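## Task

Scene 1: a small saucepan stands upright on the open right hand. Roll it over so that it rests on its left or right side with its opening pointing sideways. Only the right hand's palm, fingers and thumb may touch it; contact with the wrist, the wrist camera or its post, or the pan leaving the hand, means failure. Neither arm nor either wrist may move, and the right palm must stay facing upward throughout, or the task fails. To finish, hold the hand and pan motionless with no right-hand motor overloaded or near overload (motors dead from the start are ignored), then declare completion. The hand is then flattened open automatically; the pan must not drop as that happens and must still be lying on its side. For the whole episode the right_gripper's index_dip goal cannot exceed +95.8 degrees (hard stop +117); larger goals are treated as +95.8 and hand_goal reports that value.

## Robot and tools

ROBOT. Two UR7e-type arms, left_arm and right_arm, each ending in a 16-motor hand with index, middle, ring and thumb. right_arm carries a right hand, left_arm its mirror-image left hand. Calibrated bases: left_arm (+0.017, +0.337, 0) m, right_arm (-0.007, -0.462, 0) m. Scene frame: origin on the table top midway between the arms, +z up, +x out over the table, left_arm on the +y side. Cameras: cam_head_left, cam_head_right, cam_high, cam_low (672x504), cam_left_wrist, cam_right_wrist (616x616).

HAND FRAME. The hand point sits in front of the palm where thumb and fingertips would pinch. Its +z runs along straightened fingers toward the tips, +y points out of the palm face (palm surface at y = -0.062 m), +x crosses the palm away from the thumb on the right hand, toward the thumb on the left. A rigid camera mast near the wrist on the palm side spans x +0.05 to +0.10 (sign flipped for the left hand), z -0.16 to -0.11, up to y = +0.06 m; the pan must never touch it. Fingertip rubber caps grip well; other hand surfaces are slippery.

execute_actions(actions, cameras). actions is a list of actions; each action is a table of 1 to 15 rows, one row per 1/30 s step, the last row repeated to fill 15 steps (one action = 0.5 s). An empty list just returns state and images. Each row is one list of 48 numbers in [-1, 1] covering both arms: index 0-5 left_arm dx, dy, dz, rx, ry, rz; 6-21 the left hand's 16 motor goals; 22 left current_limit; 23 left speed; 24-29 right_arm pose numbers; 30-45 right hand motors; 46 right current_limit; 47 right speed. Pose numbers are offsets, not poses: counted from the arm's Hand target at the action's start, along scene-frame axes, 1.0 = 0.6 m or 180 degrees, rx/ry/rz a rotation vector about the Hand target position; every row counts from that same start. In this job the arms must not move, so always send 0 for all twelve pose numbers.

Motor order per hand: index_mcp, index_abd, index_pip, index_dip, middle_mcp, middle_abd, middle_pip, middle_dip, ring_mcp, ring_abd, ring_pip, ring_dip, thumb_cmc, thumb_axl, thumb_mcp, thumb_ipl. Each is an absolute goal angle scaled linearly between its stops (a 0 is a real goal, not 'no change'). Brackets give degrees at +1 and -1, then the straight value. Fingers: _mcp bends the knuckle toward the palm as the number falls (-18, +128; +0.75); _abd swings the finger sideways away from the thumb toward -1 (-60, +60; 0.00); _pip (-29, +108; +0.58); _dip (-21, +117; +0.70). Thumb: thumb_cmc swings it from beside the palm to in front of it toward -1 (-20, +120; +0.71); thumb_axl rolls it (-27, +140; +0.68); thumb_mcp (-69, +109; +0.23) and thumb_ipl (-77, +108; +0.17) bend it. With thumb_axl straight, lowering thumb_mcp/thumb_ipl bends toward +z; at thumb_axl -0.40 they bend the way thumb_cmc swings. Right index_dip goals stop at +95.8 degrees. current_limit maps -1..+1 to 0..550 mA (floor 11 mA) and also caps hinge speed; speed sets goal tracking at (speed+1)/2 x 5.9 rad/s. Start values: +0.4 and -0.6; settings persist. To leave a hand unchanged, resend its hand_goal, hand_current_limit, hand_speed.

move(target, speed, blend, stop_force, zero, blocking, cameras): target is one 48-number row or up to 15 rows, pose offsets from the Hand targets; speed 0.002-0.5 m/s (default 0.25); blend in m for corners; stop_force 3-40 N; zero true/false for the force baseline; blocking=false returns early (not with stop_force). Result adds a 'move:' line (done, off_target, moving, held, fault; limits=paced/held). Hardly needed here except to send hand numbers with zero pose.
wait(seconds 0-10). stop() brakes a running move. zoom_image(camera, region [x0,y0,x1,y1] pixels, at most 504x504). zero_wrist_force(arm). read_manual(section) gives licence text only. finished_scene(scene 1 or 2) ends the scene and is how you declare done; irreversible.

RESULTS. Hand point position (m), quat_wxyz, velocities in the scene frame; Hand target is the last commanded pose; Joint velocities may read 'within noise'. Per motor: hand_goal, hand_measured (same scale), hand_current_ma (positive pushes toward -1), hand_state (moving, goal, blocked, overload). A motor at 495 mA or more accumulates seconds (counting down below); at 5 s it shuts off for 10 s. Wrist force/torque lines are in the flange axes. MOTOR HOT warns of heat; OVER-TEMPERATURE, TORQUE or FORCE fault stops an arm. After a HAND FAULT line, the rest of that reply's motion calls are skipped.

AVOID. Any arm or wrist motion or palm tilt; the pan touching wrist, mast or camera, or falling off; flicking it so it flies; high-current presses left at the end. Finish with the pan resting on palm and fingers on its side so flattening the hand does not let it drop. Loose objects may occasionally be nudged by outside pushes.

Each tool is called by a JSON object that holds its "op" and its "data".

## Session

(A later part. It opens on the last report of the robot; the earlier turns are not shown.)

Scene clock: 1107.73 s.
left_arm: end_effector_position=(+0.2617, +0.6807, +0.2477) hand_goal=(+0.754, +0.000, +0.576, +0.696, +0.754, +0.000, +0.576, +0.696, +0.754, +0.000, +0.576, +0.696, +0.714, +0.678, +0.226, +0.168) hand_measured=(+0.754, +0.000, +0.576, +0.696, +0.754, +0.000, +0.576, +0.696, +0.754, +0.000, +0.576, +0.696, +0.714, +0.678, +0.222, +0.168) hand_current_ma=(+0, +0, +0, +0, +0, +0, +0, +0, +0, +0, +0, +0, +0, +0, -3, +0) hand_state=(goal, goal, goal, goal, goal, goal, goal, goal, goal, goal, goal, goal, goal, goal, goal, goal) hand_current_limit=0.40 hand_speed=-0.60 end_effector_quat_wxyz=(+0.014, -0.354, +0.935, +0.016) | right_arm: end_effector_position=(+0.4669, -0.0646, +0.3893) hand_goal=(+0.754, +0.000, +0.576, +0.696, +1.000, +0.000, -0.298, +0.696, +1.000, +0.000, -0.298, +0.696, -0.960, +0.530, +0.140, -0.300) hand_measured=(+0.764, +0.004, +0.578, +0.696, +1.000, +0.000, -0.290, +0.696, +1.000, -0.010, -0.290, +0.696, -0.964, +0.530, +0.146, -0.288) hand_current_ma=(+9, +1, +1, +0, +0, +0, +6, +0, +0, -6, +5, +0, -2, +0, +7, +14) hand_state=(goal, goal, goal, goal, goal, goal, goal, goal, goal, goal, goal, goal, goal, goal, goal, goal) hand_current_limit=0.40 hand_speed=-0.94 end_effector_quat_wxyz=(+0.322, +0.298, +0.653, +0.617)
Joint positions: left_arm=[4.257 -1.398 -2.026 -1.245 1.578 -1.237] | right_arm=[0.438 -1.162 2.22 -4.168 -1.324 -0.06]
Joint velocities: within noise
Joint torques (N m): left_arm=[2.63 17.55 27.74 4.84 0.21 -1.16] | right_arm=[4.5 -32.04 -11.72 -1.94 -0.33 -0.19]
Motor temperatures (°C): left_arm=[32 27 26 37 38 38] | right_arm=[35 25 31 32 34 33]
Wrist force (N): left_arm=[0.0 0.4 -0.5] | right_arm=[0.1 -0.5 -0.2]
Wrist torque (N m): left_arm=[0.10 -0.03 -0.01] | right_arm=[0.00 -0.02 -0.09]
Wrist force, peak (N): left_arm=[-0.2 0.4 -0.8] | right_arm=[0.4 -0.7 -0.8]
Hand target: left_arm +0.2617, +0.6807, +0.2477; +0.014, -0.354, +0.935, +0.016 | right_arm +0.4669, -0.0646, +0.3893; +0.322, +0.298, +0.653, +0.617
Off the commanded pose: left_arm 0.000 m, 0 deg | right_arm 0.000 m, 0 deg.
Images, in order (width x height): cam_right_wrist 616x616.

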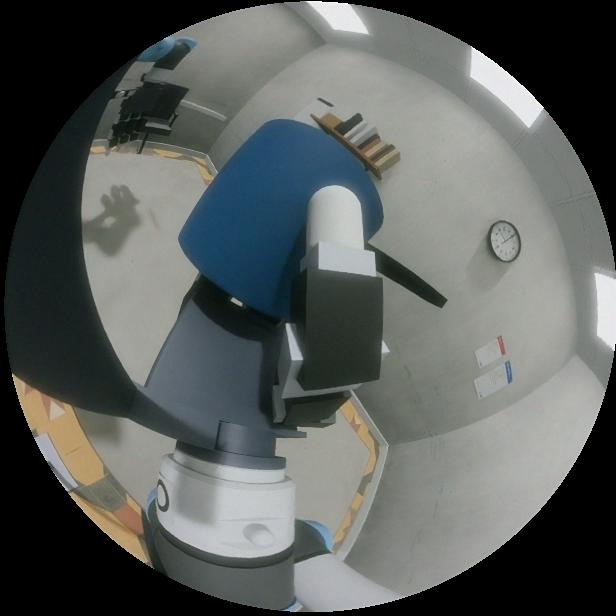

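{"op": "execute_actions", "data": {"actions": [[[0,0,0,0,0,0,0.754,0,0.576,0.696,0.754,0,0.576,0.696,0.754,0,0.576,0.696,0.714,0.678,0.226,0.168,0.4,-0.6,0,0,0,0,0,0,0.754,0,0.576,0.696,1.0,0,-0.299,0.696,1.0,0,-0.299,0.696,-0.96,0.51,0.292,-0.481,0.4,-0.9]],[[0,0,0,0,0,0,0.754,0,0.576,0.696,0.754,0,0.576,0.696,0.754,0,0.576,0.696,0.714,0.678,0.226,0.168,0.4,-0.6,0,0,0,0,0,0,0.754,0,0.576,0.696,1.0,0,-0.299,0.696,1.0,0,-0.299,0.696,-0.96,0.51,0.292,-0.481,0.4,-0.9]],[[0,0,0,0,0,0,0.754,0,0.576,0.696,0.754,0,0.576,0.696,0.754,0,0.576,0.696,0.714,0.678,0.226,0.168,0.4,-0.6,0,0,0,0,0,0,0.754,0,0.576,0.696,1.0,0,-0.299,0.696,1.0,0,-0.299,0.696,-0.96,0.437,0.472,-0.741,0.4,-0.9]],[[0,0,0,0,0,0,0.754,0,0.576,0.696,0.754,0,0.576,0.696,0.754,0,0.576,0.696,0.714,0.678,0.226,0.168,0.4,-0.6,0,0,0,0,0,0,0.754,0,0.576,0.696,1.0,0,-0.299,0.696,1.0,0,-0.299,0.696,-0.96,0.437,0.472,-0.741,0.4,-0.9]],[[0,0,0,0,0,0,0.754,0,0.576,0.696,0.754,0,0.576,0.696,0.754,0,0.576,0.696,0.714,0.678,0.226,0.168,0.4,-0.6,0,0,0,0,0,0,0.754,0,0.576,0.696,1.0,0,-0.299,0.696,1.0,0,-0.299,0.696,-0.96,0.305,0.517,-0.957,0.4,-0.9]],[[0,0,0,0,0,0,0.754,0,0.576,0.696,0.754,0,0.576,0.696,0.754,0,0.576,0.696,0.714,0.678,0.226,0.168,0.4,-0.6,0,0,0,0,0,0,0.754,0,0.576,0.696,1.0,0,-0.299,0.696,1.0,0,-0.299,0.696,-0.96,0.305,0.517,-0.957,0.4,-0.9]],[[0,0,0,0,0,0,0.754,0,0.576,0.696,0.754,0,0.576,0.696,0.754,0,0.576,0.696,0.714,0.678,0.226,0.168,0.4,-0.6,0,0,0,0,0,0,0.754,0,0.576,0.696,1.0,0,-0.21,0.696,1.0,0,-0.21,0.696,-0.96,0.305,0.517,-0.957,0.4,-0.96]],[[0,0,0,0,0,0,0.754,0,0.576,0.696,0.754,0,0.576,0.696,0.754,0,0.576,0.696,0.714,0.678,0.226,0.168,0.4,-0.6,0,0,0,0,0,0,0.754,0,0.576,0.696,1.0,0,-0.21,0.696,1.0,0,-0.21,0.696,-0.96,0.305,0.517,-0.957,0.4,-0.96]]], "cameras": ["cam_right_wrist","cam_high"]}}

{"op": "zoom_image", "data": {"camera": "cam_right_wrist", "region": [140, 90, 450, 430]}}

{"op": "zoom_image", "data": {"camera": "cam_high", "region": [210, 120, 350, 260]}}

Scene clock: 1201.50 s.
left_arm: end_effector_position=(+0.2617, +0.6807, +0.2477) hand_goal=(+0.754, +0.000, +0.576, +0.696, +0.754, +0.000, +0.576, +0.696, +0.754, +0.000, +0.576, +0.696, +0.714, +0.678, +0.226, +0.168) hand_measured=(+0.754, +0.000, +0.576, +0.696, +0.754, +0.000, +0.576, +0.696, +0.754, +0.000, +0.576, +0.696, +0.714, +0.678, +0.222, +0.168) hand_current_ma=(+0, +0, +0, +0, +0, +0, +0, +0, +0, +0, +0, +0, +0, +0, -3, +0) hand_state=(goal, goal, goal, goal, goal, goal, goal, goal, goal, goal, goal, goal, goal, goal, goal, goal) hand_current_limit=0.40 hand_speed=-0.60 end_effector_quat_wxyz=(+0.014, -0.354, +0.935, +0.016) | right_arm: end_effector_position=(+0.4669, -0.0646, +0.3893) hand_goal=(+0.754, +0.000, +0.576, +0.696, +1.000, +0.000, -0.210, +0.696, +1.000, +0.000, -0.210, +0.696, -0.960, +0.306, +0.518, -0.956) hand_measured=(+0.764, +0.004, +0.578, +0.696, +1.000, +0.000, -0.210, +0.696, +1.000, -0.006, -0.210, +0.696, -0.964, +0.308, +0.514, -0.956) hand_current_ma=(+9, +1, +1, +0, +0, +0, +0, +0, +0, -4, +0, +0, -2, +1, -3, +0) hand_state=(goal, goal, goal, goal, goal, goal, goal, goal, goal, goal, goal, goal, goal, goal, goal, goal) hand_current_limit=0.40 hand_speed=-0.96 end_effector_quat_wxyz=(+0.322, +0.298, +0.653, +0.617)
Joint positions: left_arm=[4.257 -1.398 -2.026 -1.245 1.578 -1.237] | right_arm=[0.438 -1.162 2.22 -4.168 -1.324 -0.06]
Joint velocities: within noise
Joint torques (N m): left_arm=[1.66 17.35 26.83 4.69 -0.18 -1.25] | right_arm=[4.77 -33.1 -12.03 -2.09 0.33 -0.34]
Motor temperatures (°C): left_arm=[32 27 26 37 38 38] | right_arm=[34 25 30 32 34 33]
Wrist force (N): left_arm=[0.2 0.0 -0.5] | right_arm=[0.0 -0.3 0.0]
Wrist torque (N m): left_arm=[0.04 -0.04 0.02] | right_arm=[-0.02 0.00 -0.10]
Wrist force, peak (N): left_arm=[-0.2 0.3 -0.9] | right_arm=[-0.3 -1.0 0.1]
Hand target: left_arm +0.2617, +0.6807, +0.2477; +0.014, -0.354, +0.935, +0.016 | right_arm +0.4669, -0.0646, +0.3893; +0.322, +0.298, +0.653, +0.617
Off the commanded pose: left_arm 0.000 m, 0 deg | right_arm 0.000 m, 0 deg.
Images, in order (width x height): cam_high 672x504, cam_right_wrist 616x616.

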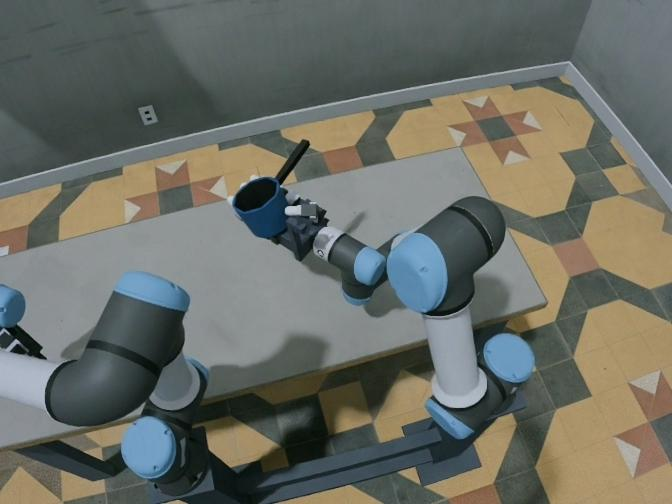

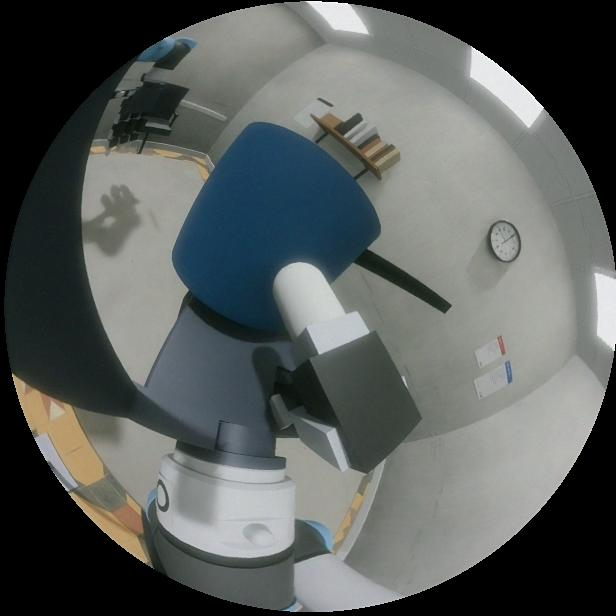

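Scaled by 1.482 from the camera's 616x616 image, which has a finer 880x880 frame.

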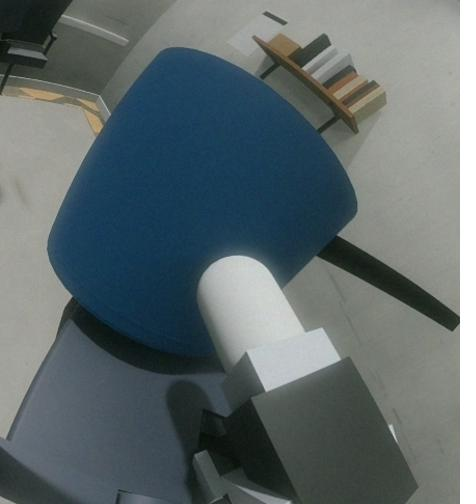

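Scaled by 3.600 from the camera's 672x504 image, which has a finer 960x720 frame.

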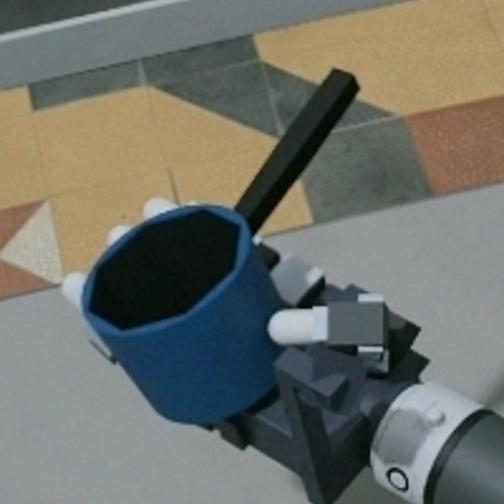

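{"op": "execute_actions", "data": {"actions": [[[0,0,0,0,0,0,0.754,0,0.576,0.696,0.754,0,0.576,0.696,0.754,0,0.576,0.696,0.714,0.678,0.226,0.168,0.4,-0.6,0,0,0,0,0,0,0.754,0,0.576,0.696,1.0,0,-0.21,0.696,1.0,0,-0.21,0.696,-0.96,0.305,0.45,-0.957,0.4,-0.94]],[[0,0,0,0,0,0,0.754,0,0.576,0.696,0.754,0,0.576,0.696,0.754,0,0.576,0.696,0.714,0.678,0.226,0.168,0.4,-0.6,0,0,0,0,0,0,0.754,0,0.576,0.696,1.0,0,-0.21,0.696,1.0,0,-0.21,0.696,-0.96,0.305,0.38,-0.957,0.4,-0.94]]], "cameras": ["cam_right_wrist"]}}

{"op": "zoom_image", "data": {"camera": "cam_right_wrist", "region": [140, 90, 450, 430]}}

Scene clock: 1225.17 s.
left_arm: end_effector_position=(+0.2617, +0.6807, +0.2477) hand_goal=(+0.754, +0.000, +0.576, +0.696, +0.754, +0.000, +0.576, +0.696, +0.754, +0.000, +0.576, +0.696, +0.714, +0.678, +0.226, +0.168) hand_measured=(+0.754, +0.000, +0.576, +0.696, +0.754, +0.000, +0.576, +0.696, +0.754, +0.000, +0.576, +0.696, +0.714, +0.678, +0.222, +0.168) hand_current_ma=(+0, +0, +0, +0, +0, +0, +0, +0, +0, +0, +0, +0, +0, +0, -3, +0) hand_state=(goal, goal, goal, goal, goal, goal, goal, goal, goal, goal, goal, goal, goal, goal, goal, goal) hand_current_limit=0.40 hand_speed=-0.60 end_effector_quat_wxyz=(+0.014, -0.354, +0.935, +0.016) | right_arm: end_effector_position=(+0.4669, -0.0646, +0.3893) hand_goal=(+0.754, +0.000, +0.576, +0.696, +1.000, +0.000, -0.210, +0.696, +1.000, +0.000, -0.210, +0.696, -0.960, +0.306, +0.380, -0.956) hand_measured=(+0.764, +0.004, +0.578, +0.696, +1.000, +0.000, -0.210, +0.696, +1.000, -0.010, -0.204, +0.696, -0.946, +0.306, +0.446, -0.946) hand_current_ma=(+9, +1, +1, +0, +0, +0, +0, +0, +0, -6, +4, +0, +13, +0, +205, +11) hand_state=(goal, goal, goal, goal, goal, goal, goal, goal, goal, goal, goal, goal, goal, goal, blocked, goal) hand_current_limit=0.40 hand_speed=-0.94 end_effector_quat_wxyz=(+0.322, +0.298, +0.653, +0.617)
Joint positions: left_arm=[4.257 -1.398 -2.026 -1.245 1.578 -1.237] | right_arm=[0.438 -1.162 2.22 -4.168 -1.324 -0.06]
Joint velocities: within noise
Joint torques (N m): left_arm=[1.7 17.09 26.62 4.76 -0.3 -1.12] | right_arm=[5.92 -34.76 -12.36 -2.11 0.18 -0.34]
Motor temperatures (°C): left_arm=[32 27 26 37 38 38] | right_arm=[34 25 30 32 34 33]
Wrist force (N): left_arm=[0.0 -0.1 -0.6] | right_arm=[-0.1 -0.7 -0.3]
Wrist torque (N m): left_arm=[0.05 -0.02 0.00] | right_arm=[-0.04 0.01 -0.11]
Wrist force, peak (N): left_arm=[-0.1 0.2 -0.9] | right_arm=[0.2 -0.8 -0.6]
Hand target: left_arm +0.2617, +0.6807, +0.2477; +0.014, -0.354, +0.935, +0.016 | right_arm +0.4669, -0.0646, +0.3893; +0.322, +0.298, +0.653, +0.617
Off the commanded pose: left_arm 0.000 m, 0 deg | right_arm 0.000 m, 0 deg.
Images, in order (width x height): cam_right_wrist 616x616.

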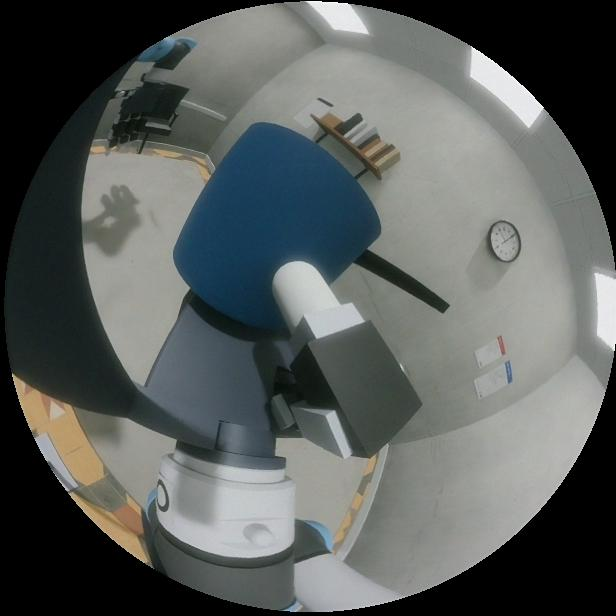

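Scaled by 1.482 from the camera's 616x616 image, which has a finer 880x880 frame.

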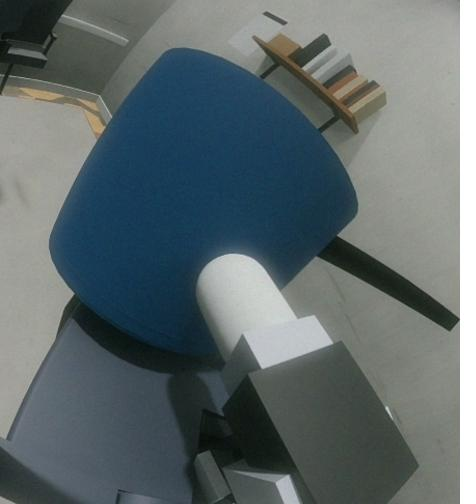

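{"op": "execute_actions", "data": {"actions": [[[0,0,0,0,0,0,0.754,0,0.576,0.696,0.754,0,0.576,0.696,0.754,0,0.576,0.696,0.714,0.678,0.226,0.168,0.4,-0.6,0,0,0,0,0,0,0.754,0,0.576,0.696,1.0,0,-0.21,0.696,1.0,0,-0.21,0.696,-0.96,0.345,0.365,-0.90,0.4,-0.95]],[[0,0,0,0,0,0,0.754,0,0.576,0.696,0.754,0,0.576,0.696,0.754,0,0.576,0.696,0.714,0.678,0.226,0.168,0.4,-0.6,0,0,0,0,0,0,0.754,0,0.576,0.696,1.0,0,-0.21,0.696,1.0,0,-0.21,0.696,-0.96,0.382,0.348,-0.85,0.4,-0.95]],[[0,0,0,0,0,0,0.754,0,0.576,0.696,0.754,0,0.576,0.696,0.754,0,0.576,0.696,0.714,0.678,0.226,0.168,0.4,-0.6,0,0,0,0,0,0,0.754,0,0.576,0.696,1.0,0,-0.21,0.696,1.0,0,-0.21,0.696,-0.96,0.415,0.32,-0.80,0.4,-0.95]]], "cameras": ["cam_right_wrist"]}}

{"op": "zoom_image", "data": {"camera": "cam_right_wrist", "region": [140, 90, 450, 430]}}

Scene clock: 1253.80 s.
left_arm: end_effector_position=(+0.2617, +0.6807, +0.2477) hand_goal=(+0.754, +0.000, +0.576, +0.696, +0.754, +0.000, +0.576, +0.696, +0.754, +0.000, +0.576, +0.696, +0.714, +0.678, +0.226, +0.168) hand_measured=(+0.754, +0.000, +0.576, +0.696, +0.754, +0.000, +0.576, +0.696, +0.754, +0.000, +0.576, +0.696, +0.714, +0.678, +0.222, +0.168) hand_current_ma=(+0, +0, +0, +0, +0, +0, +0, +0, +0, +0, +0, +0, +0, +0, -3, +0) hand_state=(goal, goal, goal, goal, goal, goal, goal, goal, goal, goal, goal, goal, goal, goal, goal, goal) hand_current_limit=0.40 hand_speed=-0.60 end_effector_quat_wxyz=(+0.014, -0.354, +0.935, +0.016) | right_arm: end_effector_position=(+0.4669, -0.0646, +0.3893) hand_goal=(+0.754, +0.000, +0.576, +0.696, +1.000, +0.000, -0.210, +0.696, +1.000, +0.000, -0.210, +0.696, -0.960, +0.416, +0.320, -0.800) hand_measured=(+0.764, +0.004, +0.578, +0.696, +1.000, +0.000, -0.210, +0.696, +1.000, -0.010, -0.204, +0.696, -0.944, +0.414, +0.360, -0.796) hand_current_ma=(+9, +1, +1, +0, +0, +0, +0, +0, +0, -7, +5, +0, +16, -1, +93, +2) hand_state=(goal, goal, goal, goal, goal, goal, goal, goal, goal, goal, goal, goal, goal, goal, blocked, goal) hand_current_limit=0.40 hand_speed=-0.95 end_effector_quat_wxyz=(+0.322, +0.298, +0.653, +0.617)
Joint positions: left_arm=[4.257 -1.398 -2.026 -1.245 1.578 -1.237] | right_arm=[0.438 -1.162 2.22 -4.168 -1.324 -0.06]
Joint velocities: within noise
Joint torques (N m): left_arm=[1.32 16.51 27.62 4.71 -0.28 -1.1] | right_arm=[4.75 -34.75 -12.34 -2.36 0.43 0.03]
Motor temperatures (°C): left_arm=[32 27 26 37 37 38] | right_arm=[34 25 30 32 34 33]
Wrist force (N): left_arm=[-0.2 0.0 -0.6] | right_arm=[-0.2 -0.6 -0.1]
Wrist torque (N m): left_arm=[0.05 -0.01 -0.01] | right_arm=[-0.03 0.02 -0.12]
Wrist force, peak (N): left_arm=[-0.4 0.3 -0.9] | right_arm=[0.2 -0.9 -0.1]
Hand target: left_arm +0.2617, +0.6807, +0.2477; +0.014, -0.354, +0.935, +0.016 | right_arm +0.4669, -0.0646, +0.3893; +0.322, +0.298, +0.653, +0.617
Off the commanded pose: left_arm 0.000 m, 0 deg | right_arm 0.000 m, 0 deg.
Images, in order (width x height): cam_right_wrist 616x616.

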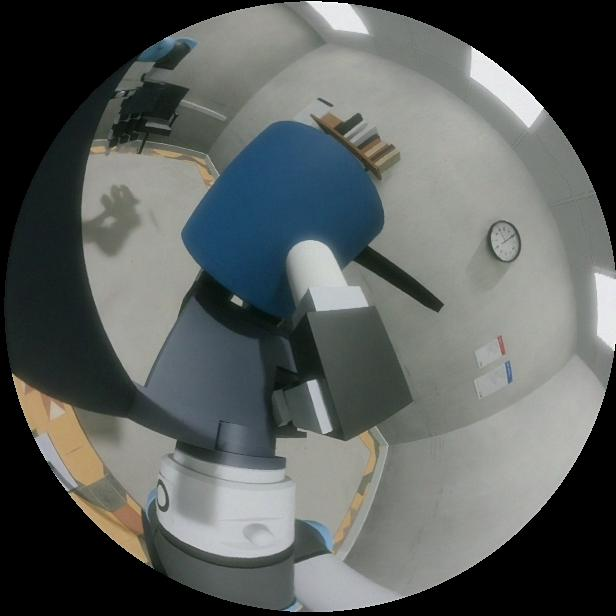

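Scaled by 1.482 from the camera's 616x616 image, which has a finer 880x880 frame.

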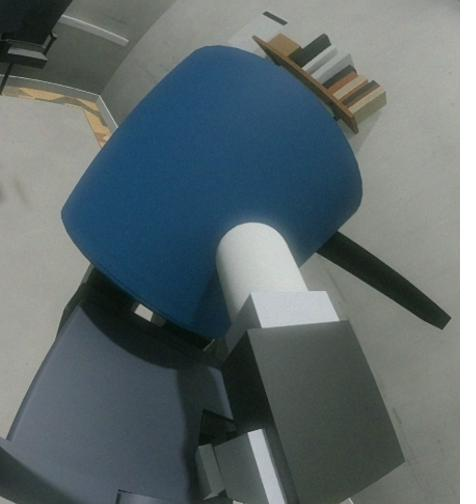

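{"op": "execute_actions", "data": {"actions": [[[0,0,0,0,0,0,0.754,0,0.576,0.696,0.754,0,0.576,0.696,0.754,0,0.576,0.696,0.714,0.678,0.226,0.168,0.4,-0.6,0,0,0,0,0,0,0.754,0,0.576,0.696,1.0,0,-0.21,0.696,1.0,0,-0.21,0.696,-0.96,0.446,0.285,-0.752,0.4,-0.95]],[[0,0,0,0,0,0,0.754,0,0.576,0.696,0.754,0,0.576,0.696,0.754,0,0.576,0.696,0.714,0.678,0.226,0.168,0.4,-0.6,0,0,0,0,0,0,0.754,0,0.576,0.696,1.0,0,-0.21,0.696,1.0,0,-0.21,0.696,-0.96,0.48,0.25,-0.69,0.4,-0.95]],[[0,0,0,0,0,0,0.754,0,0.576,0.696,0.754,0,0.576,0.696,0.754,0,0.576,0.696,0.714,0.678,0.226,0.168,0.4,-0.6,0,0,0,0,0,0,0.754,0,0.576,0.696,1.0,0,-0.21,0.696,1.0,0,-0.21,0.696,-0.96,0.514,0.215,-0.627,0.4,-0.95]]], "cameras": ["cam_right_wrist"]}}

{"op": "zoom_image", "data": {"camera": "cam_right_wrist", "region": [140, 90, 450, 430]}}

Scene clock: 1266.60 s.
left_arm: end_effector_position=(+0.2617, +0.6807, +0.2477) hand_goal=(+0.754, +0.000, +0.576, +0.696, +0.754, +0.000, +0.576, +0.696, +0.754, +0.000, +0.576, +0.696, +0.714, +0.678, +0.226, +0.168) hand_measured=(+0.754, +0.000, +0.576, +0.696, +0.754, +0.000, +0.576, +0.696, +0.754, +0.000, +0.576, +0.696, +0.714, +0.678, +0.222, +0.168) hand_current_ma=(+0, +0, +0, +0, +0, +0, +0, +0, +0, +0, +0, +0, +0, +0, -3, +0) hand_state=(goal, goal, goal, goal, goal, goal, goal, goal, goal, goal, goal, goal, goal, goal, goal, goal) hand_current_limit=0.40 hand_speed=-0.60 end_effector_quat_wxyz=(+0.014, -0.354, +0.935, +0.016) | right_arm: end_effector_position=(+0.4669, -0.0646, +0.3893) hand_goal=(+0.754, +0.000, +0.576, +0.696, +1.000, +0.000, -0.210, +0.696, +1.000, +0.000, -0.210, +0.696, -0.960, +0.514, +0.216, -0.626) hand_measured=(+0.764, +0.004, +0.578, +0.696, +1.000, +0.000, -0.210, +0.696, +1.000, -0.010, -0.204, +0.696, -0.946, +0.514, +0.246, -0.624) hand_current_ma=(+9, +1, +1, +0, +0, +0, +0, +0, +0, -7, +5, +0, +15, +0, +62, +1) hand_state=(goal, goal, goal, goal, goal, goal, goal, goal, goal, goal, goal, goal, goal, goal, blocked, goal) hand_current_limit=0.40 hand_speed=-0.95 end_effector_quat_wxyz=(+0.322, +0.298, +0.653, +0.617)
Joint positions: left_arm=[4.257 -1.398 -2.026 -1.245 1.578 -1.237] | right_arm=[0.438 -1.162 2.22 -4.168 -1.324 -0.06]
Joint velocities: within noise
Joint torques (N m): left_arm=[2.15 17.41 25.89 4.7 -0.34 -1.18] | right_arm=[4.79 -34.71 -12.57 -2.38 0.54 -0.02]
Motor temperatures (°C): left_arm=[32 27 26 37 37 38] | right_arm=[34 25 30 32 34 33]
Wrist force (N): left_arm=[-0.2 0.3 -0.6] | right_arm=[-0.1 -0.6 -0.1]
Wrist torque (N m): left_arm=[0.09 0.00 -0.02] | right_arm=[-0.02 0.01 -0.11]
Wrist force, peak (N): left_arm=[-0.2 0.2 -0.8] | right_arm=[-0.1 -1.1 0.2]
Hand target: left_arm +0.2617, +0.6807, +0.2477; +0.014, -0.354, +0.935, +0.016 | right_arm +0.4669, -0.0646, +0.3893; +0.322, +0.298, +0.653, +0.617
Off the commanded pose: left_arm 0.000 m, 0 deg | right_arm 0.000 m, 0 deg.
Images, in order (width x height): cam_right_wrist 616x616.

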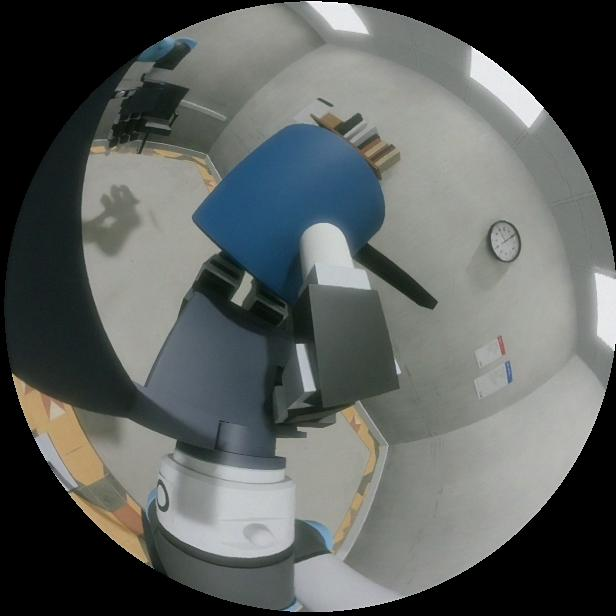

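Scaled by 1.482 from the camera's 616x616 image, which has a finer 880x880 frame.

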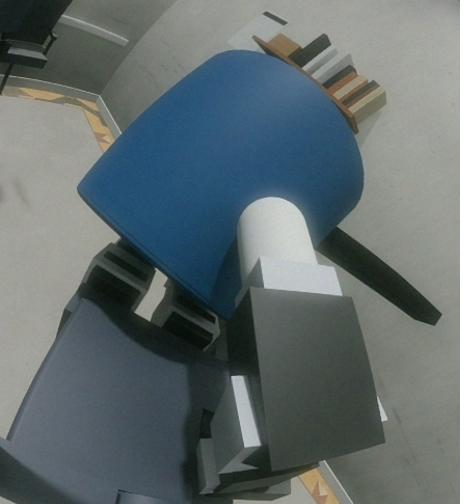

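{"op": "execute_actions", "data": {"actions": [[[0,0,0,0,0,0,0.754,0,0.576,0.696,0.754,0,0.576,0.696,0.754,0,0.576,0.696,0.714,0.678,0.226,0.168,0.4,-0.6,0,0,0,0,0,0,0.754,0,0.576,0.696,1.0,0,-0.21,0.696,1.0,0,-0.21,0.696,-0.96,0.545,0.17,-0.55,0.4,-0.95]],[[0,0,0,0,0,0,0.754,0,0.576,0.696,0.754,0,0.576,0.696,0.754,0,0.576,0.696,0.714,0.678,0.226,0.168,0.4,-0.6,0,0,0,0,0,0,0.754,0,0.576,0.696,1.0,0,-0.21,0.696,1.0,0,-0.21,0.696,-0.96,0.575,0.124,-0.474,0.4,-0.95]],[[0,0,0,0,0,0,0.754,0,0.576,0.696,0.754,0,0.576,0.696,0.754,0,0.576,0.696,0.714,0.678,0.226,0.168,0.4,-0.6,0,0,0,0,0,0,0.754,0,0.576,0.696,1.0,0,-0.21,0.696,1.0,0,-0.21,0.696,-0.96,0.6,0.085,-0.41,0.4,-0.95]]], "cameras": ["cam_right_wrist","cam_high"]}}

{"op": "zoom_image", "data": {"camera": "cam_right_wrist", "region": [140, 90, 450, 430]}}

{"op": "zoom_image", "data": {"camera": "cam_high", "region": [210, 120, 350, 260]}}

Scene clock: 1280.47 s.
left_arm: end_effector_position=(+0.2617, +0.6807, +0.2477) hand_goal=(+0.754, +0.000, +0.576, +0.696, +0.754, +0.000, +0.576, +0.696, +0.754, +0.000, +0.576, +0.696, +0.714, +0.678, +0.226, +0.168) hand_measured=(+0.754, +0.000, +0.576, +0.696, +0.754, +0.000, +0.576, +0.696, +0.754, +0.000, +0.576, +0.696, +0.714, +0.678, +0.222, +0.168) hand_current_ma=(+0, +0, +0, +0, +0, +0, +0, +0, +0, +0, +0, +0, +0, +0, -3, +0) hand_state=(goal, goal, goal, goal, goal, goal, goal, goal, goal, goal, goal, goal, goal, goal, goal, goal) hand_current_limit=0.40 hand_speed=-0.60 end_effector_quat_wxyz=(+0.014, -0.354, +0.935, +0.016) | right_arm: end_effector_position=(+0.4669, -0.0646, +0.3893) hand_goal=(+0.754, +0.000, +0.576, +0.696, +1.000, +0.000, -0.210, +0.696, +1.000, +0.000, -0.210, +0.696, -0.960, +0.600, +0.086, -0.410) hand_measured=(+0.764, +0.004, +0.578, +0.696, +1.000, +0.000, -0.210, +0.696, +1.000, -0.010, -0.204, +0.696, -0.950, +0.604, +0.102, -0.410) hand_current_ma=(+9, +1, +1, +0, +0, +0, +0, +0, +0, -7, +5, +0, +8, +3, +23, +0) hand_state=(goal, goal, goal, goal, goal, goal, goal, goal, goal, goal, goal, goal, goal, goal, goal, goal) hand_current_limit=0.40 hand_speed=-0.95 end_effector_quat_wxyz=(+0.322, +0.298, +0.653, +0.617)
Joint positions: left_arm=[4.257 -1.398 -2.026 -1.245 1.578 -1.237] | right_arm=[0.438 -1.162 2.22 -4.168 -1.324 -0.06]
Joint velocities: within noise
Joint torques (N m): left_arm=[1.87 16.03 26.27 4.63 -0.49 -1.26] | right_arm=[4.92 -35.22 -12.98 -2.3 0.7 -0.1]
Motor temperatures (°C): left_arm=[32 27 26 37 37 38] | right_arm=[34 25 30 32 34 33]
Wrist force (N): left_arm=[-0.2 0.2 -0.5] | right_arm=[-0.2 -0.5 -0.1]
Wrist torque (N m): left_arm=[0.06 -0.01 -0.02] | right_arm=[0.03 0.02 -0.10]
Wrist force, peak (N): left_arm=[0.1 0.1 -0.9] | right_arm=[0.4 -0.8 0.1]
Hand target: left_arm +0.2617, +0.6807, +0.2477; +0.014, -0.354, +0.935, +0.016 | right_arm +0.4669, -0.0646, +0.3893; +0.322, +0.298, +0.653, +0.617
Off the commanded pose: left_arm 0.000 m, 0 deg | right_arm 0.000 m, 0 deg.
Images, in order (width x height): cam_high 672x504, cam_right_wrist 616x616.

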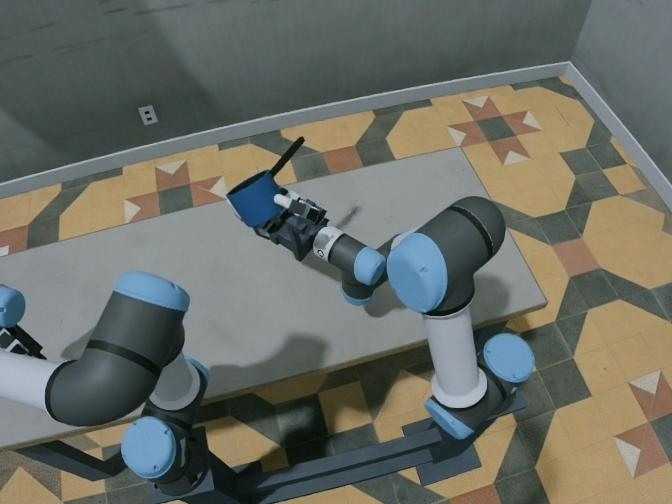

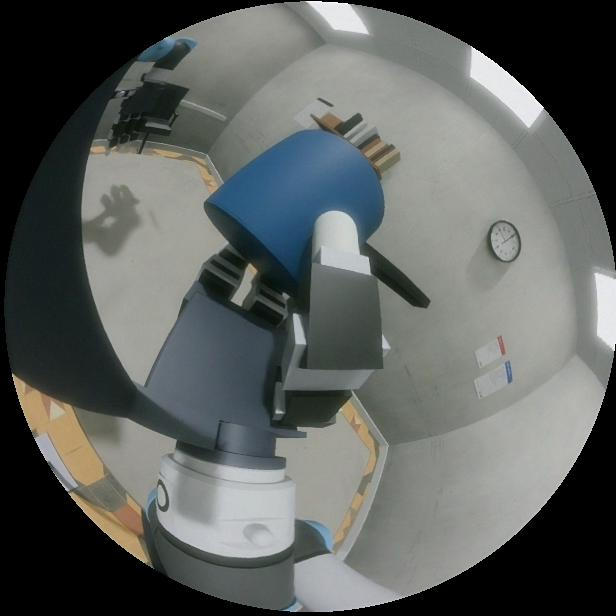

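Scaled by 1.482 from the camera's 616x616 image, which has a finer 880x880 frame.

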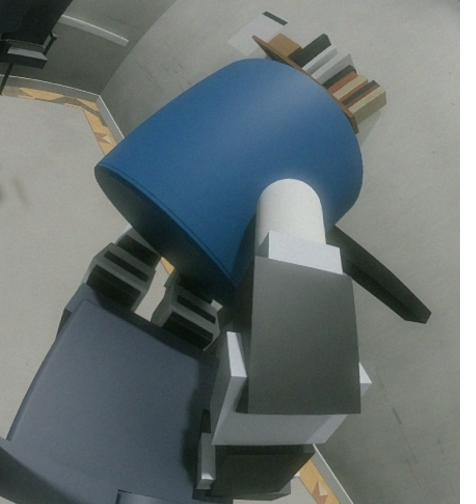

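Scaled by 3.600 from the camera's 672x504 image, which has a finer 960x720 frame.

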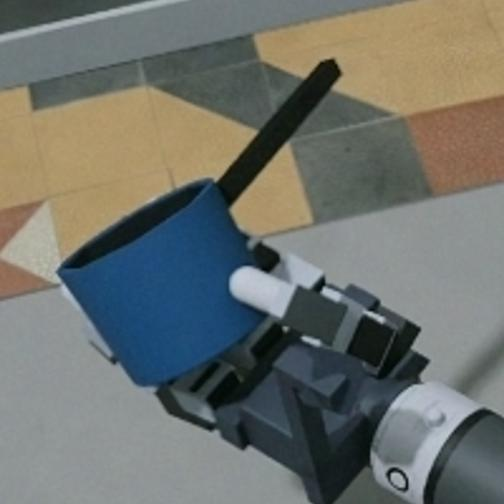

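{"op": "execute_actions", "data": {"actions": [[[0,0,0,0,0,0,0.754,0,0.576,0.696,0.754,0,0.576,0.696,0.754,0,0.576,0.696,0.714,0.678,0.226,0.168,0.4,-0.6,0,0,0,0,0,0,0.754,0,0.576,0.696,1.0,0,-0.21,0.696,1.0,0,-0.21,0.696,-0.96,0.615,0.06,-0.36,0.4,-0.95]],[[0,0,0,0,0,0,0.754,0,0.576,0.696,0.754,0,0.576,0.696,0.754,0,0.576,0.696,0.714,0.678,0.226,0.168,0.4,-0.6,0,0,0,0,0,0,0.754,0,0.576,0.696,1.0,0,-0.21,0.696,1.0,0,-0.21,0.696,-0.96,0.634,0.03,-0.30,0.4,-0.95]]], "cameras": ["cam_right_wrist","cam_low"]}}

{"op": "zoom_image", "data": {"camera": "cam_right_wrist", "region": [140, 90, 450, 430]}}

{"op": "zoom_image", "data": {"camera": "cam_low", "region": [300, 160, 380, 230]}}

Scene clock: 1296.60 s.
left_arm: end_effector_position=(+0.2617, +0.6807, +0.2477) hand_goal=(+0.754, +0.000, +0.576, +0.696, +0.754, +0.000, +0.576, +0.696, +0.754, +0.000, +0.576, +0.696, +0.714, +0.678, +0.226, +0.168) hand_measured=(+0.754, +0.000, +0.576, +0.696, +0.754, +0.000, +0.576, +0.696, +0.754, +0.000, +0.576, +0.696, +0.714, +0.678, +0.222, +0.168) hand_current_ma=(+0, +0, +0, +0, +0, +0, +0, +0, +0, +0, +0, +0, +0, +0, -3, +0) hand_state=(goal, goal, goal, goal, goal, goal, goal, goal, goal, goal, goal, goal, goal, goal, goal, goal) hand_current_limit=0.40 hand_speed=-0.60 end_effector_quat_wxyz=(+0.014, -0.354, +0.935, +0.016) | right_arm: end_effector_position=(+0.4669, -0.0646, +0.3893) hand_goal=(+0.754, +0.000, +0.576, +0.696, +1.000, +0.000, -0.210, +0.696, +1.000, +0.000, -0.210, +0.696, -0.960, +0.634, +0.030, -0.300) hand_measured=(+0.764, +0.004, +0.578, +0.696, +1.000, +0.000, -0.210, +0.696, +1.000, -0.010, -0.204, +0.696, -0.958, +0.634, +0.034, -0.304) hand_current_ma=(+9, +1, +1, +0, +0, +0, +0, +0, +0, -7, +5, +0, +1, +0, +3, -2) hand_state=(goal, goal, goal, goal, goal, goal, goal, goal, goal, goal, goal, goal, goal, goal, goal, goal) hand_current_limit=0.40 hand_speed=-0.95 end_effector_quat_wxyz=(+0.322, +0.298, +0.653, +0.617)
Joint positions: left_arm=[4.257 -1.398 -2.026 -1.245 1.578 -1.237] | right_arm=[0.438 -1.162 2.22 -4.168 -1.324 -0.06]
Joint velocities: within noise
Joint torques (N m): left_arm=[1.91 16.37 26.5 4.72 -0.37 -1.17] | right_arm=[4.34 -35.39 -12.27 -2.33 0.8 -0.18]
Motor temperatures (°C): left_arm=[32 27 26 37 37 38] | right_arm=[34 25 30 32 34 33]
Wrist force (N): left_arm=[-0.1 0.2 -0.6] | right_arm=[0.2 -0.7 -0.1]
Wrist torque (N m): left_arm=[0.07 -0.01 -0.01] | right_arm=[0.01 -0.02 -0.08]
Wrist force, peak (N): left_arm=[0.1 0.4 -0.8] | right_arm=[0.2 -0.7 -0.6]
Hand target: left_arm +0.2617, +0.6807, +0.2477; +0.014, -0.354, +0.935, +0.016 | right_arm +0.4669, -0.0646, +0.3893; +0.322, +0.298, +0.653, +0.617
Off the commanded pose: left_arm 0.000 m, 0 deg | right_arm 0.000 m, 0 deg.
Images, in order (width x height): cam_low 672x504, cam_right_wrist 616x616.

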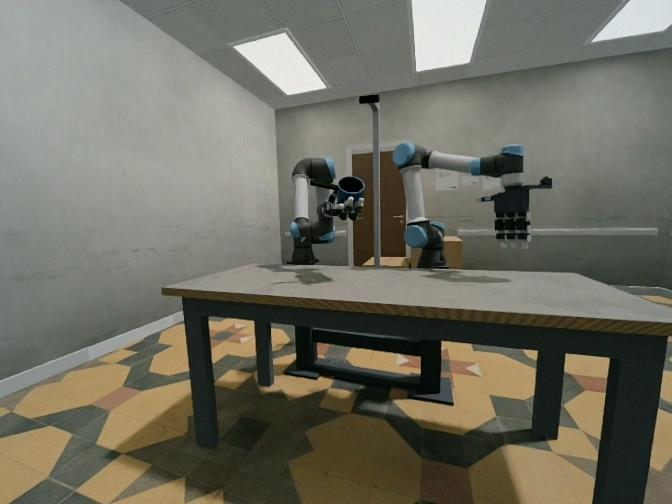

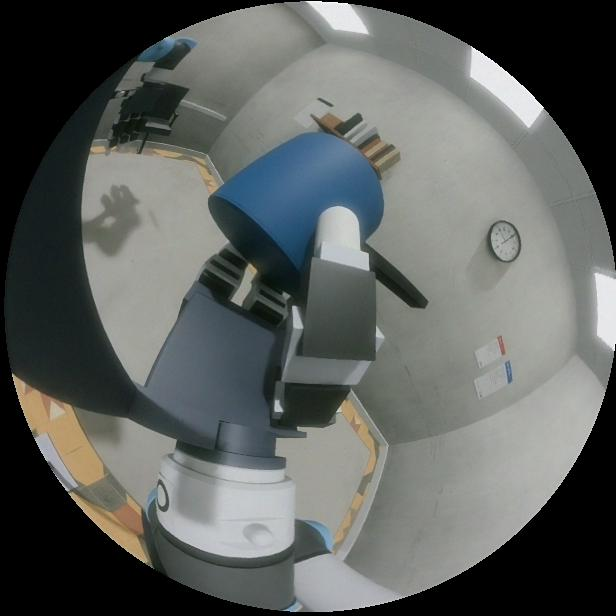

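Scaled by 1.482 from the camera's 616x616 image, which has a finer 880x880 frame.

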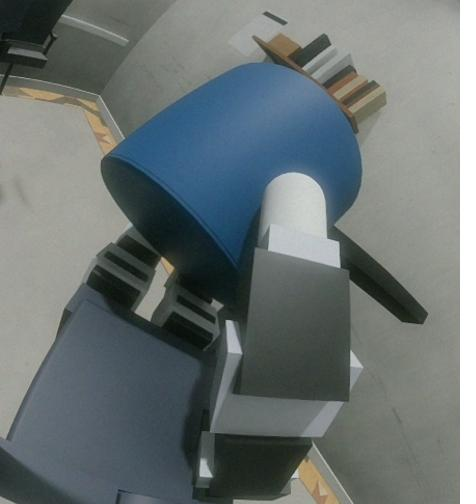

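Scaled by 6.300 from the camera's 672x504 image, which has a finer 960x720 frame.

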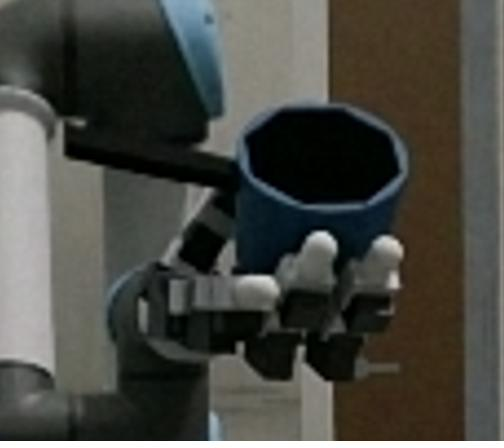

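{"op": "execute_actions", "data": {"actions": [[[0,0,0,0,0,0,0.754,0,0.576,0.696,0.754,0,0.576,0.696,0.754,0,0.576,0.696,0.714,0.678,0.226,0.168,0.4,-0.6,0,0,0,0,0,0,0.754,0,0.576,0.696,1.0,0,-0.18,0.696,1.0,0,-0.18,0.696,-0.96,0.634,0.04,-0.30,0.4,-0.96]],[[0,0,0,0,0,0,0.754,0,0.576,0.696,0.754,0,0.576,0.696,0.754,0,0.576,0.696,0.714,0.678,0.226,0.168,0.4,-0.6,0,0,0,0,0,0,0.754,0,0.576,0.696,1.0,0,-0.15,0.696,1.0,0,-0.15,0.696,-0.96,0.634,0.06,-0.30,0.4,-0.96]]], "cameras": ["cam_right_wrist","cam_low"]}}

{"op": "zoom_image", "data": {"camera": "cam_right_wrist", "region": [140, 90, 450, 430]}}

{"op": "zoom_image", "data": {"camera": "cam_low", "region": [300, 160, 380, 230]}}

Scene clock: 1367.60 s.
left_arm: end_effector_position=(+0.2617, +0.6807, +0.2477) hand_goal=(+0.754, +0.000, +0.576, +0.696, +0.754, +0.000, +0.576, +0.696, +0.754, +0.000, +0.576, +0.696, +0.714, +0.678, +0.226, +0.168) hand_measured=(+0.754, +0.000, +0.576, +0.696, +0.754, +0.000, +0.576, +0.696, +0.754, +0.000, +0.576, +0.696, +0.714, +0.678, +0.222, +0.168) hand_current_ma=(+0, +0, +0, +0, +0, +0, +0, +0, +0, +0, +0, +0, +0, +0, -3, +0) hand_state=(goal, goal, goal, goal, goal, goal, goal, goal, goal, goal, goal, goal, goal, goal, goal, goal) hand_current_limit=0.40 hand_speed=-0.60 end_effector_quat_wxyz=(+0.014, -0.354, +0.935, +0.016) | right_arm: end_effector_position=(+0.4669, -0.0646, +0.3893) hand_goal=(+0.754, +0.000, +0.576, +0.696, +1.000, +0.000, -0.150, +0.696, +1.000, +0.000, -0.150, +0.696, -0.960, +0.634, +0.060, -0.300) hand_measured=(+0.764, +0.004, +0.578, +0.696, +1.000, +0.000, -0.150, +0.696, +1.000, -0.008, -0.148, +0.696, -0.962, +0.634, +0.058, -0.304) hand_current_ma=(+9, +1, +1, +0, +0, +0, +0, +0, +0, -5, +1, +0, -1, +0, -1, -2) hand_state=(goal, goal, goal, goal, goal, goal, goal, goal, goal, goal, goal, goal, goal, goal, goal, goal) hand_current_limit=0.40 hand_speed=-0.96 end_effector_quat_wxyz=(+0.322, +0.298, +0.653, +0.617)
Joint positions: left_arm=[4.257 -1.398 -2.026 -1.245 1.578 -1.237] | right_arm=[0.438 -1.162 2.22 -4.168 -1.324 -0.06]
Joint velocities: within noise
Joint torques (N m): left_arm=[1.39 15.81 25.87 4.56 -0.78 -1.02] | right_arm=[4.82 -36.55 -14.18 -2.59 1.06 0.18]
Motor temperatures (°C): left_arm=[32 27 26 37 37 38] | right_arm=[34 26 30 32 34 33]
Wrist force (N): left_arm=[0.0 0.2 -0.6] | right_arm=[0.0 -0.4 -0.2]
Wrist torque (N m): left_arm=[0.08 -0.02 0.00] | right_arm=[0.04 0.00 -0.09]
Wrist force, peak (N): left_arm=[-0.1 0.2 -1.0] | right_arm=[0.0 -0.8 -0.6]
Hand target: left_arm +0.2617, +0.6807, +0.2477; +0.014, -0.354, +0.935, +0.016 | right_arm +0.4669, -0.0646, +0.3893; +0.322, +0.298, +0.653, +0.617
Off the commanded pose: left_arm 0.000 m, 0 deg | right_arm 0.000 m, 0 deg.
Images, in order (width x height): cam_low 672x504, cam_right_wrist 616x616.

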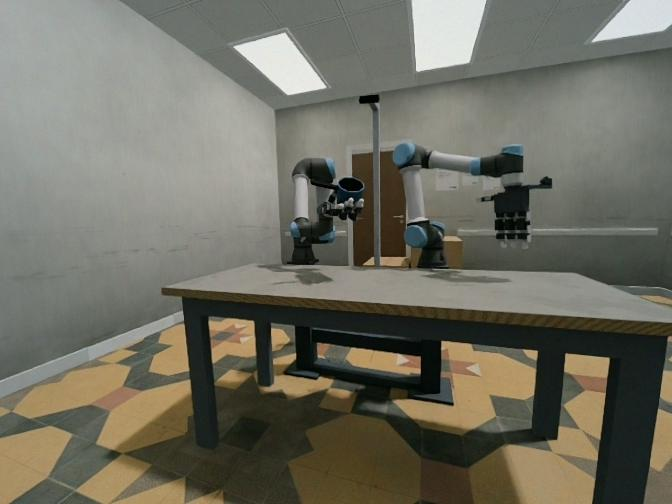

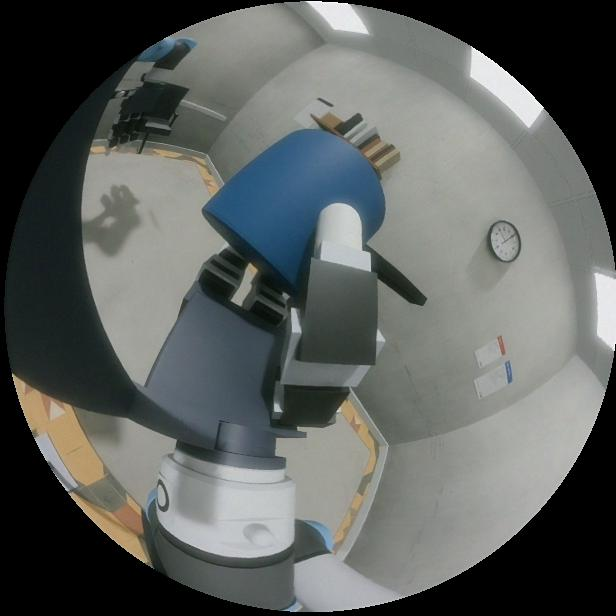

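Scaled by 1.482 from the camera's 616x616 image, which has a finer 880x880 frame.

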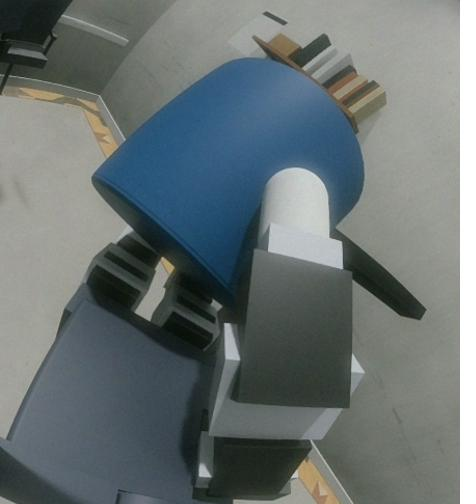

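Scaled by 6.300 from the camera's 672x504 image, which has a finer 960x720 frame.

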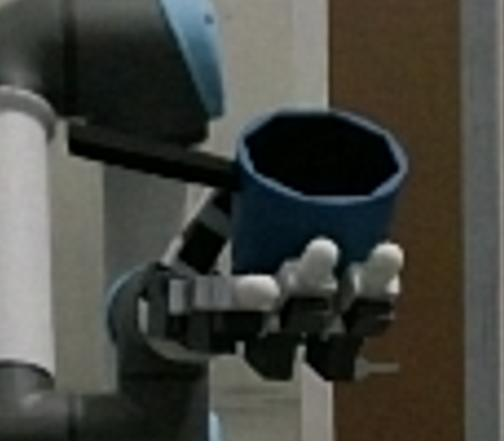

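{"op": "execute_actions", "data": {"actions": [[[0,0,0,0,0,0,0.754,0,0.576,0.696,0.754,0,0.576,0.696,0.754,0,0.576,0.696,0.714,0.678,0.226,0.168,0.4,-0.6,0,0,0,0,0,0,0.754,0,0.576,0.696,1.0,0,-0.15,0.696,1.0,0,-0.15,0.696,-0.96,0.634,0.06,-0.30,0.4,-0.96]]], "cameras": ["cam_right_wrist", "cam_high", "cam_low"]}}

{"op": "zoom_image", "data": {"camera": "cam_right_wrist", "region": [140, 90, 450, 430]}}

{"op": "zoom_image", "data": {"camera": "cam_high", "region": [210, 120, 350, 260]}}

Scene clock: 1401.07 s.
left_arm: end_effector_position=(+0.2617, +0.6807, +0.2477) hand_goal=(+0.754, +0.000, +0.576, +0.696, +0.754, +0.000, +0.576, +0.696, +0.754, +0.000, +0.576, +0.696, +0.714, +0.678, +0.226, +0.168) hand_measured=(+0.754, +0.000, +0.576, +0.696, +0.754, +0.000, +0.576, +0.696, +0.754, +0.000, +0.576, +0.696, +0.714, +0.678, +0.222, +0.168) hand_current_ma=(+0, +0, +0, +0, +0, +0, +0, +0, +0, +0, +0, +0, +0, +0, -3, +0) hand_state=(goal, goal, goal, goal, goal, goal, goal, goal, goal, goal, goal, goal, goal, goal, goal, goal) hand_current_limit=0.40 hand_speed=-0.60 end_effector_quat_wxyz=(+0.014, -0.354, +0.935, +0.016) | right_arm: end_effector_position=(+0.4669, -0.0646, +0.3893) hand_goal=(+0.754, +0.000, +0.576, +0.696, +1.000, +0.000, -0.150, +0.696, +1.000, +0.000, -0.150, +0.696, -0.960, +0.634, +0.060, -0.300) hand_measured=(+0.764, +0.004, +0.578, +0.696, +1.000, +0.000, -0.150, +0.696, +1.000, -0.008, -0.148, +0.696, -0.962, +0.634, +0.058, -0.304) hand_current_ma=(+9, +1, +1, +0, +0, +0, +0, +0, +0, -5, +1, +0, -1, +0, -1, -2) hand_state=(goal, goal, goal, goal, goal, goal, goal, goal, goal, goal, goal, goal, goal, goal, goal, goal) hand_current_limit=0.40 hand_speed=-0.96 end_effector_quat_wxyz=(+0.322, +0.298, +0.653, +0.617)
Joint positions: left_arm=[4.257 -1.398 -2.026 -1.245 1.578 -1.237] | right_arm=[0.438 -1.162 2.22 -4.168 -1.324 -0.06]
Joint velocities: within noise
Joint torques (N m): left_arm=[0.84 16.13 26.44 4.63 -0.93 -0.93] | right_arm=[4.35 -38.52 -13.96 -2.65 0.82 0.19]
Motor temperatures (°C): left_arm=[32 27 26 37 37 38] | right_arm=[34 26 30 32 34 33]
Wrist force (N): left_arm=[0.2 0.1 -0.5] | right_arm=[-0.1 -0.1 -0.4]
Wrist torque (N m): left_arm=[0.06 -0.05 0.02] | right_arm=[0.09 0.02 -0.09]
Wrist force, peak (N): left_arm=[-0.2 0.5 -0.9] | right_arm=[-0.4 -0.8 -0.1]
Hand target: left_arm +0.2617, +0.6807, +0.2477; +0.014, -0.354, +0.935, +0.016 | right_arm +0.4669, -0.0646, +0.3893; +0.322, +0.298, +0.653, +0.617
Off the commanded pose: left_arm 0.000 m, 0 deg | right_arm 0.000 m, 0 deg.
Images, in order (width x height): cam_high 672x504, cam_low 672x504, cam_right_wrist 616x616.

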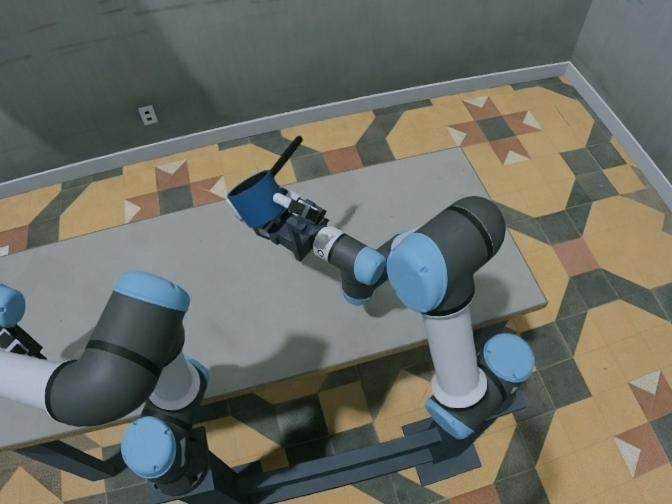

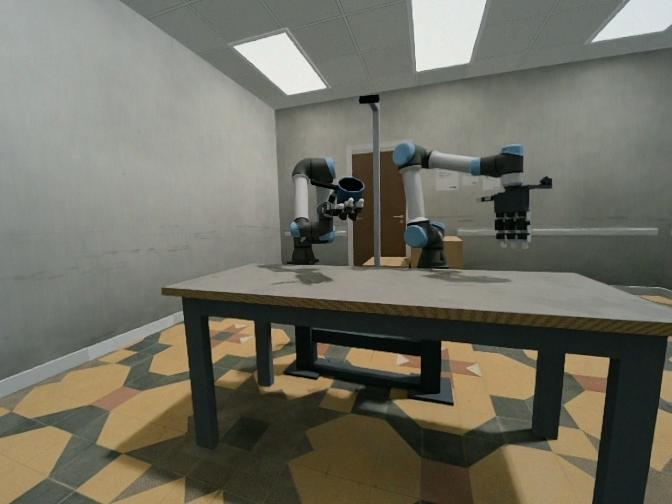

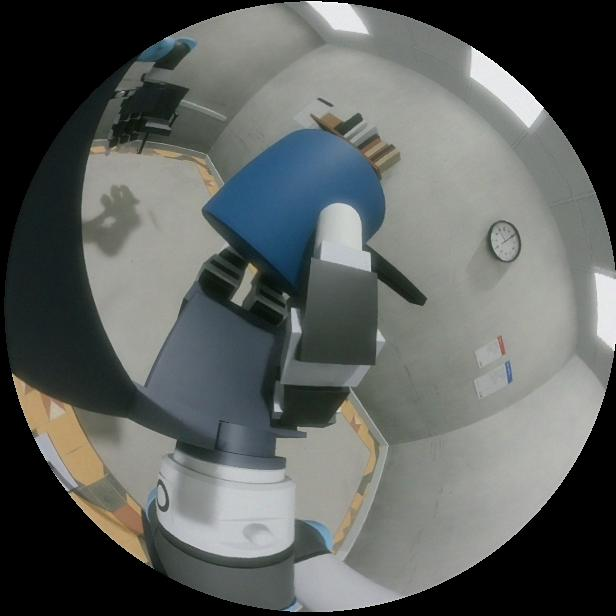

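Scaled by 1.482 from the camera's 616x616 image, which has a finer 880x880 frame.

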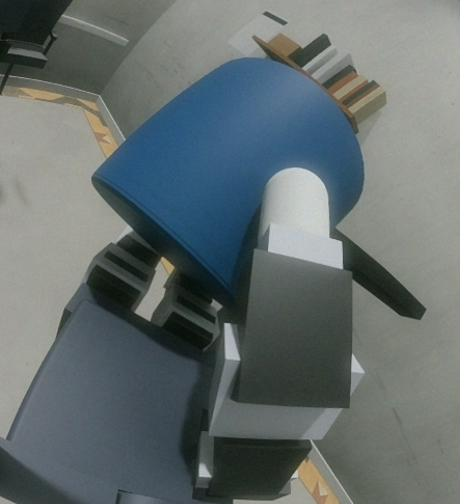

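Scaled by 3.600 from the camera's 672x504 image, which has a finer 960x720 frame.

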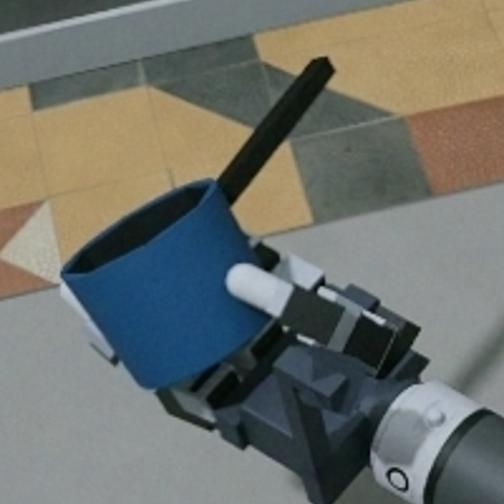

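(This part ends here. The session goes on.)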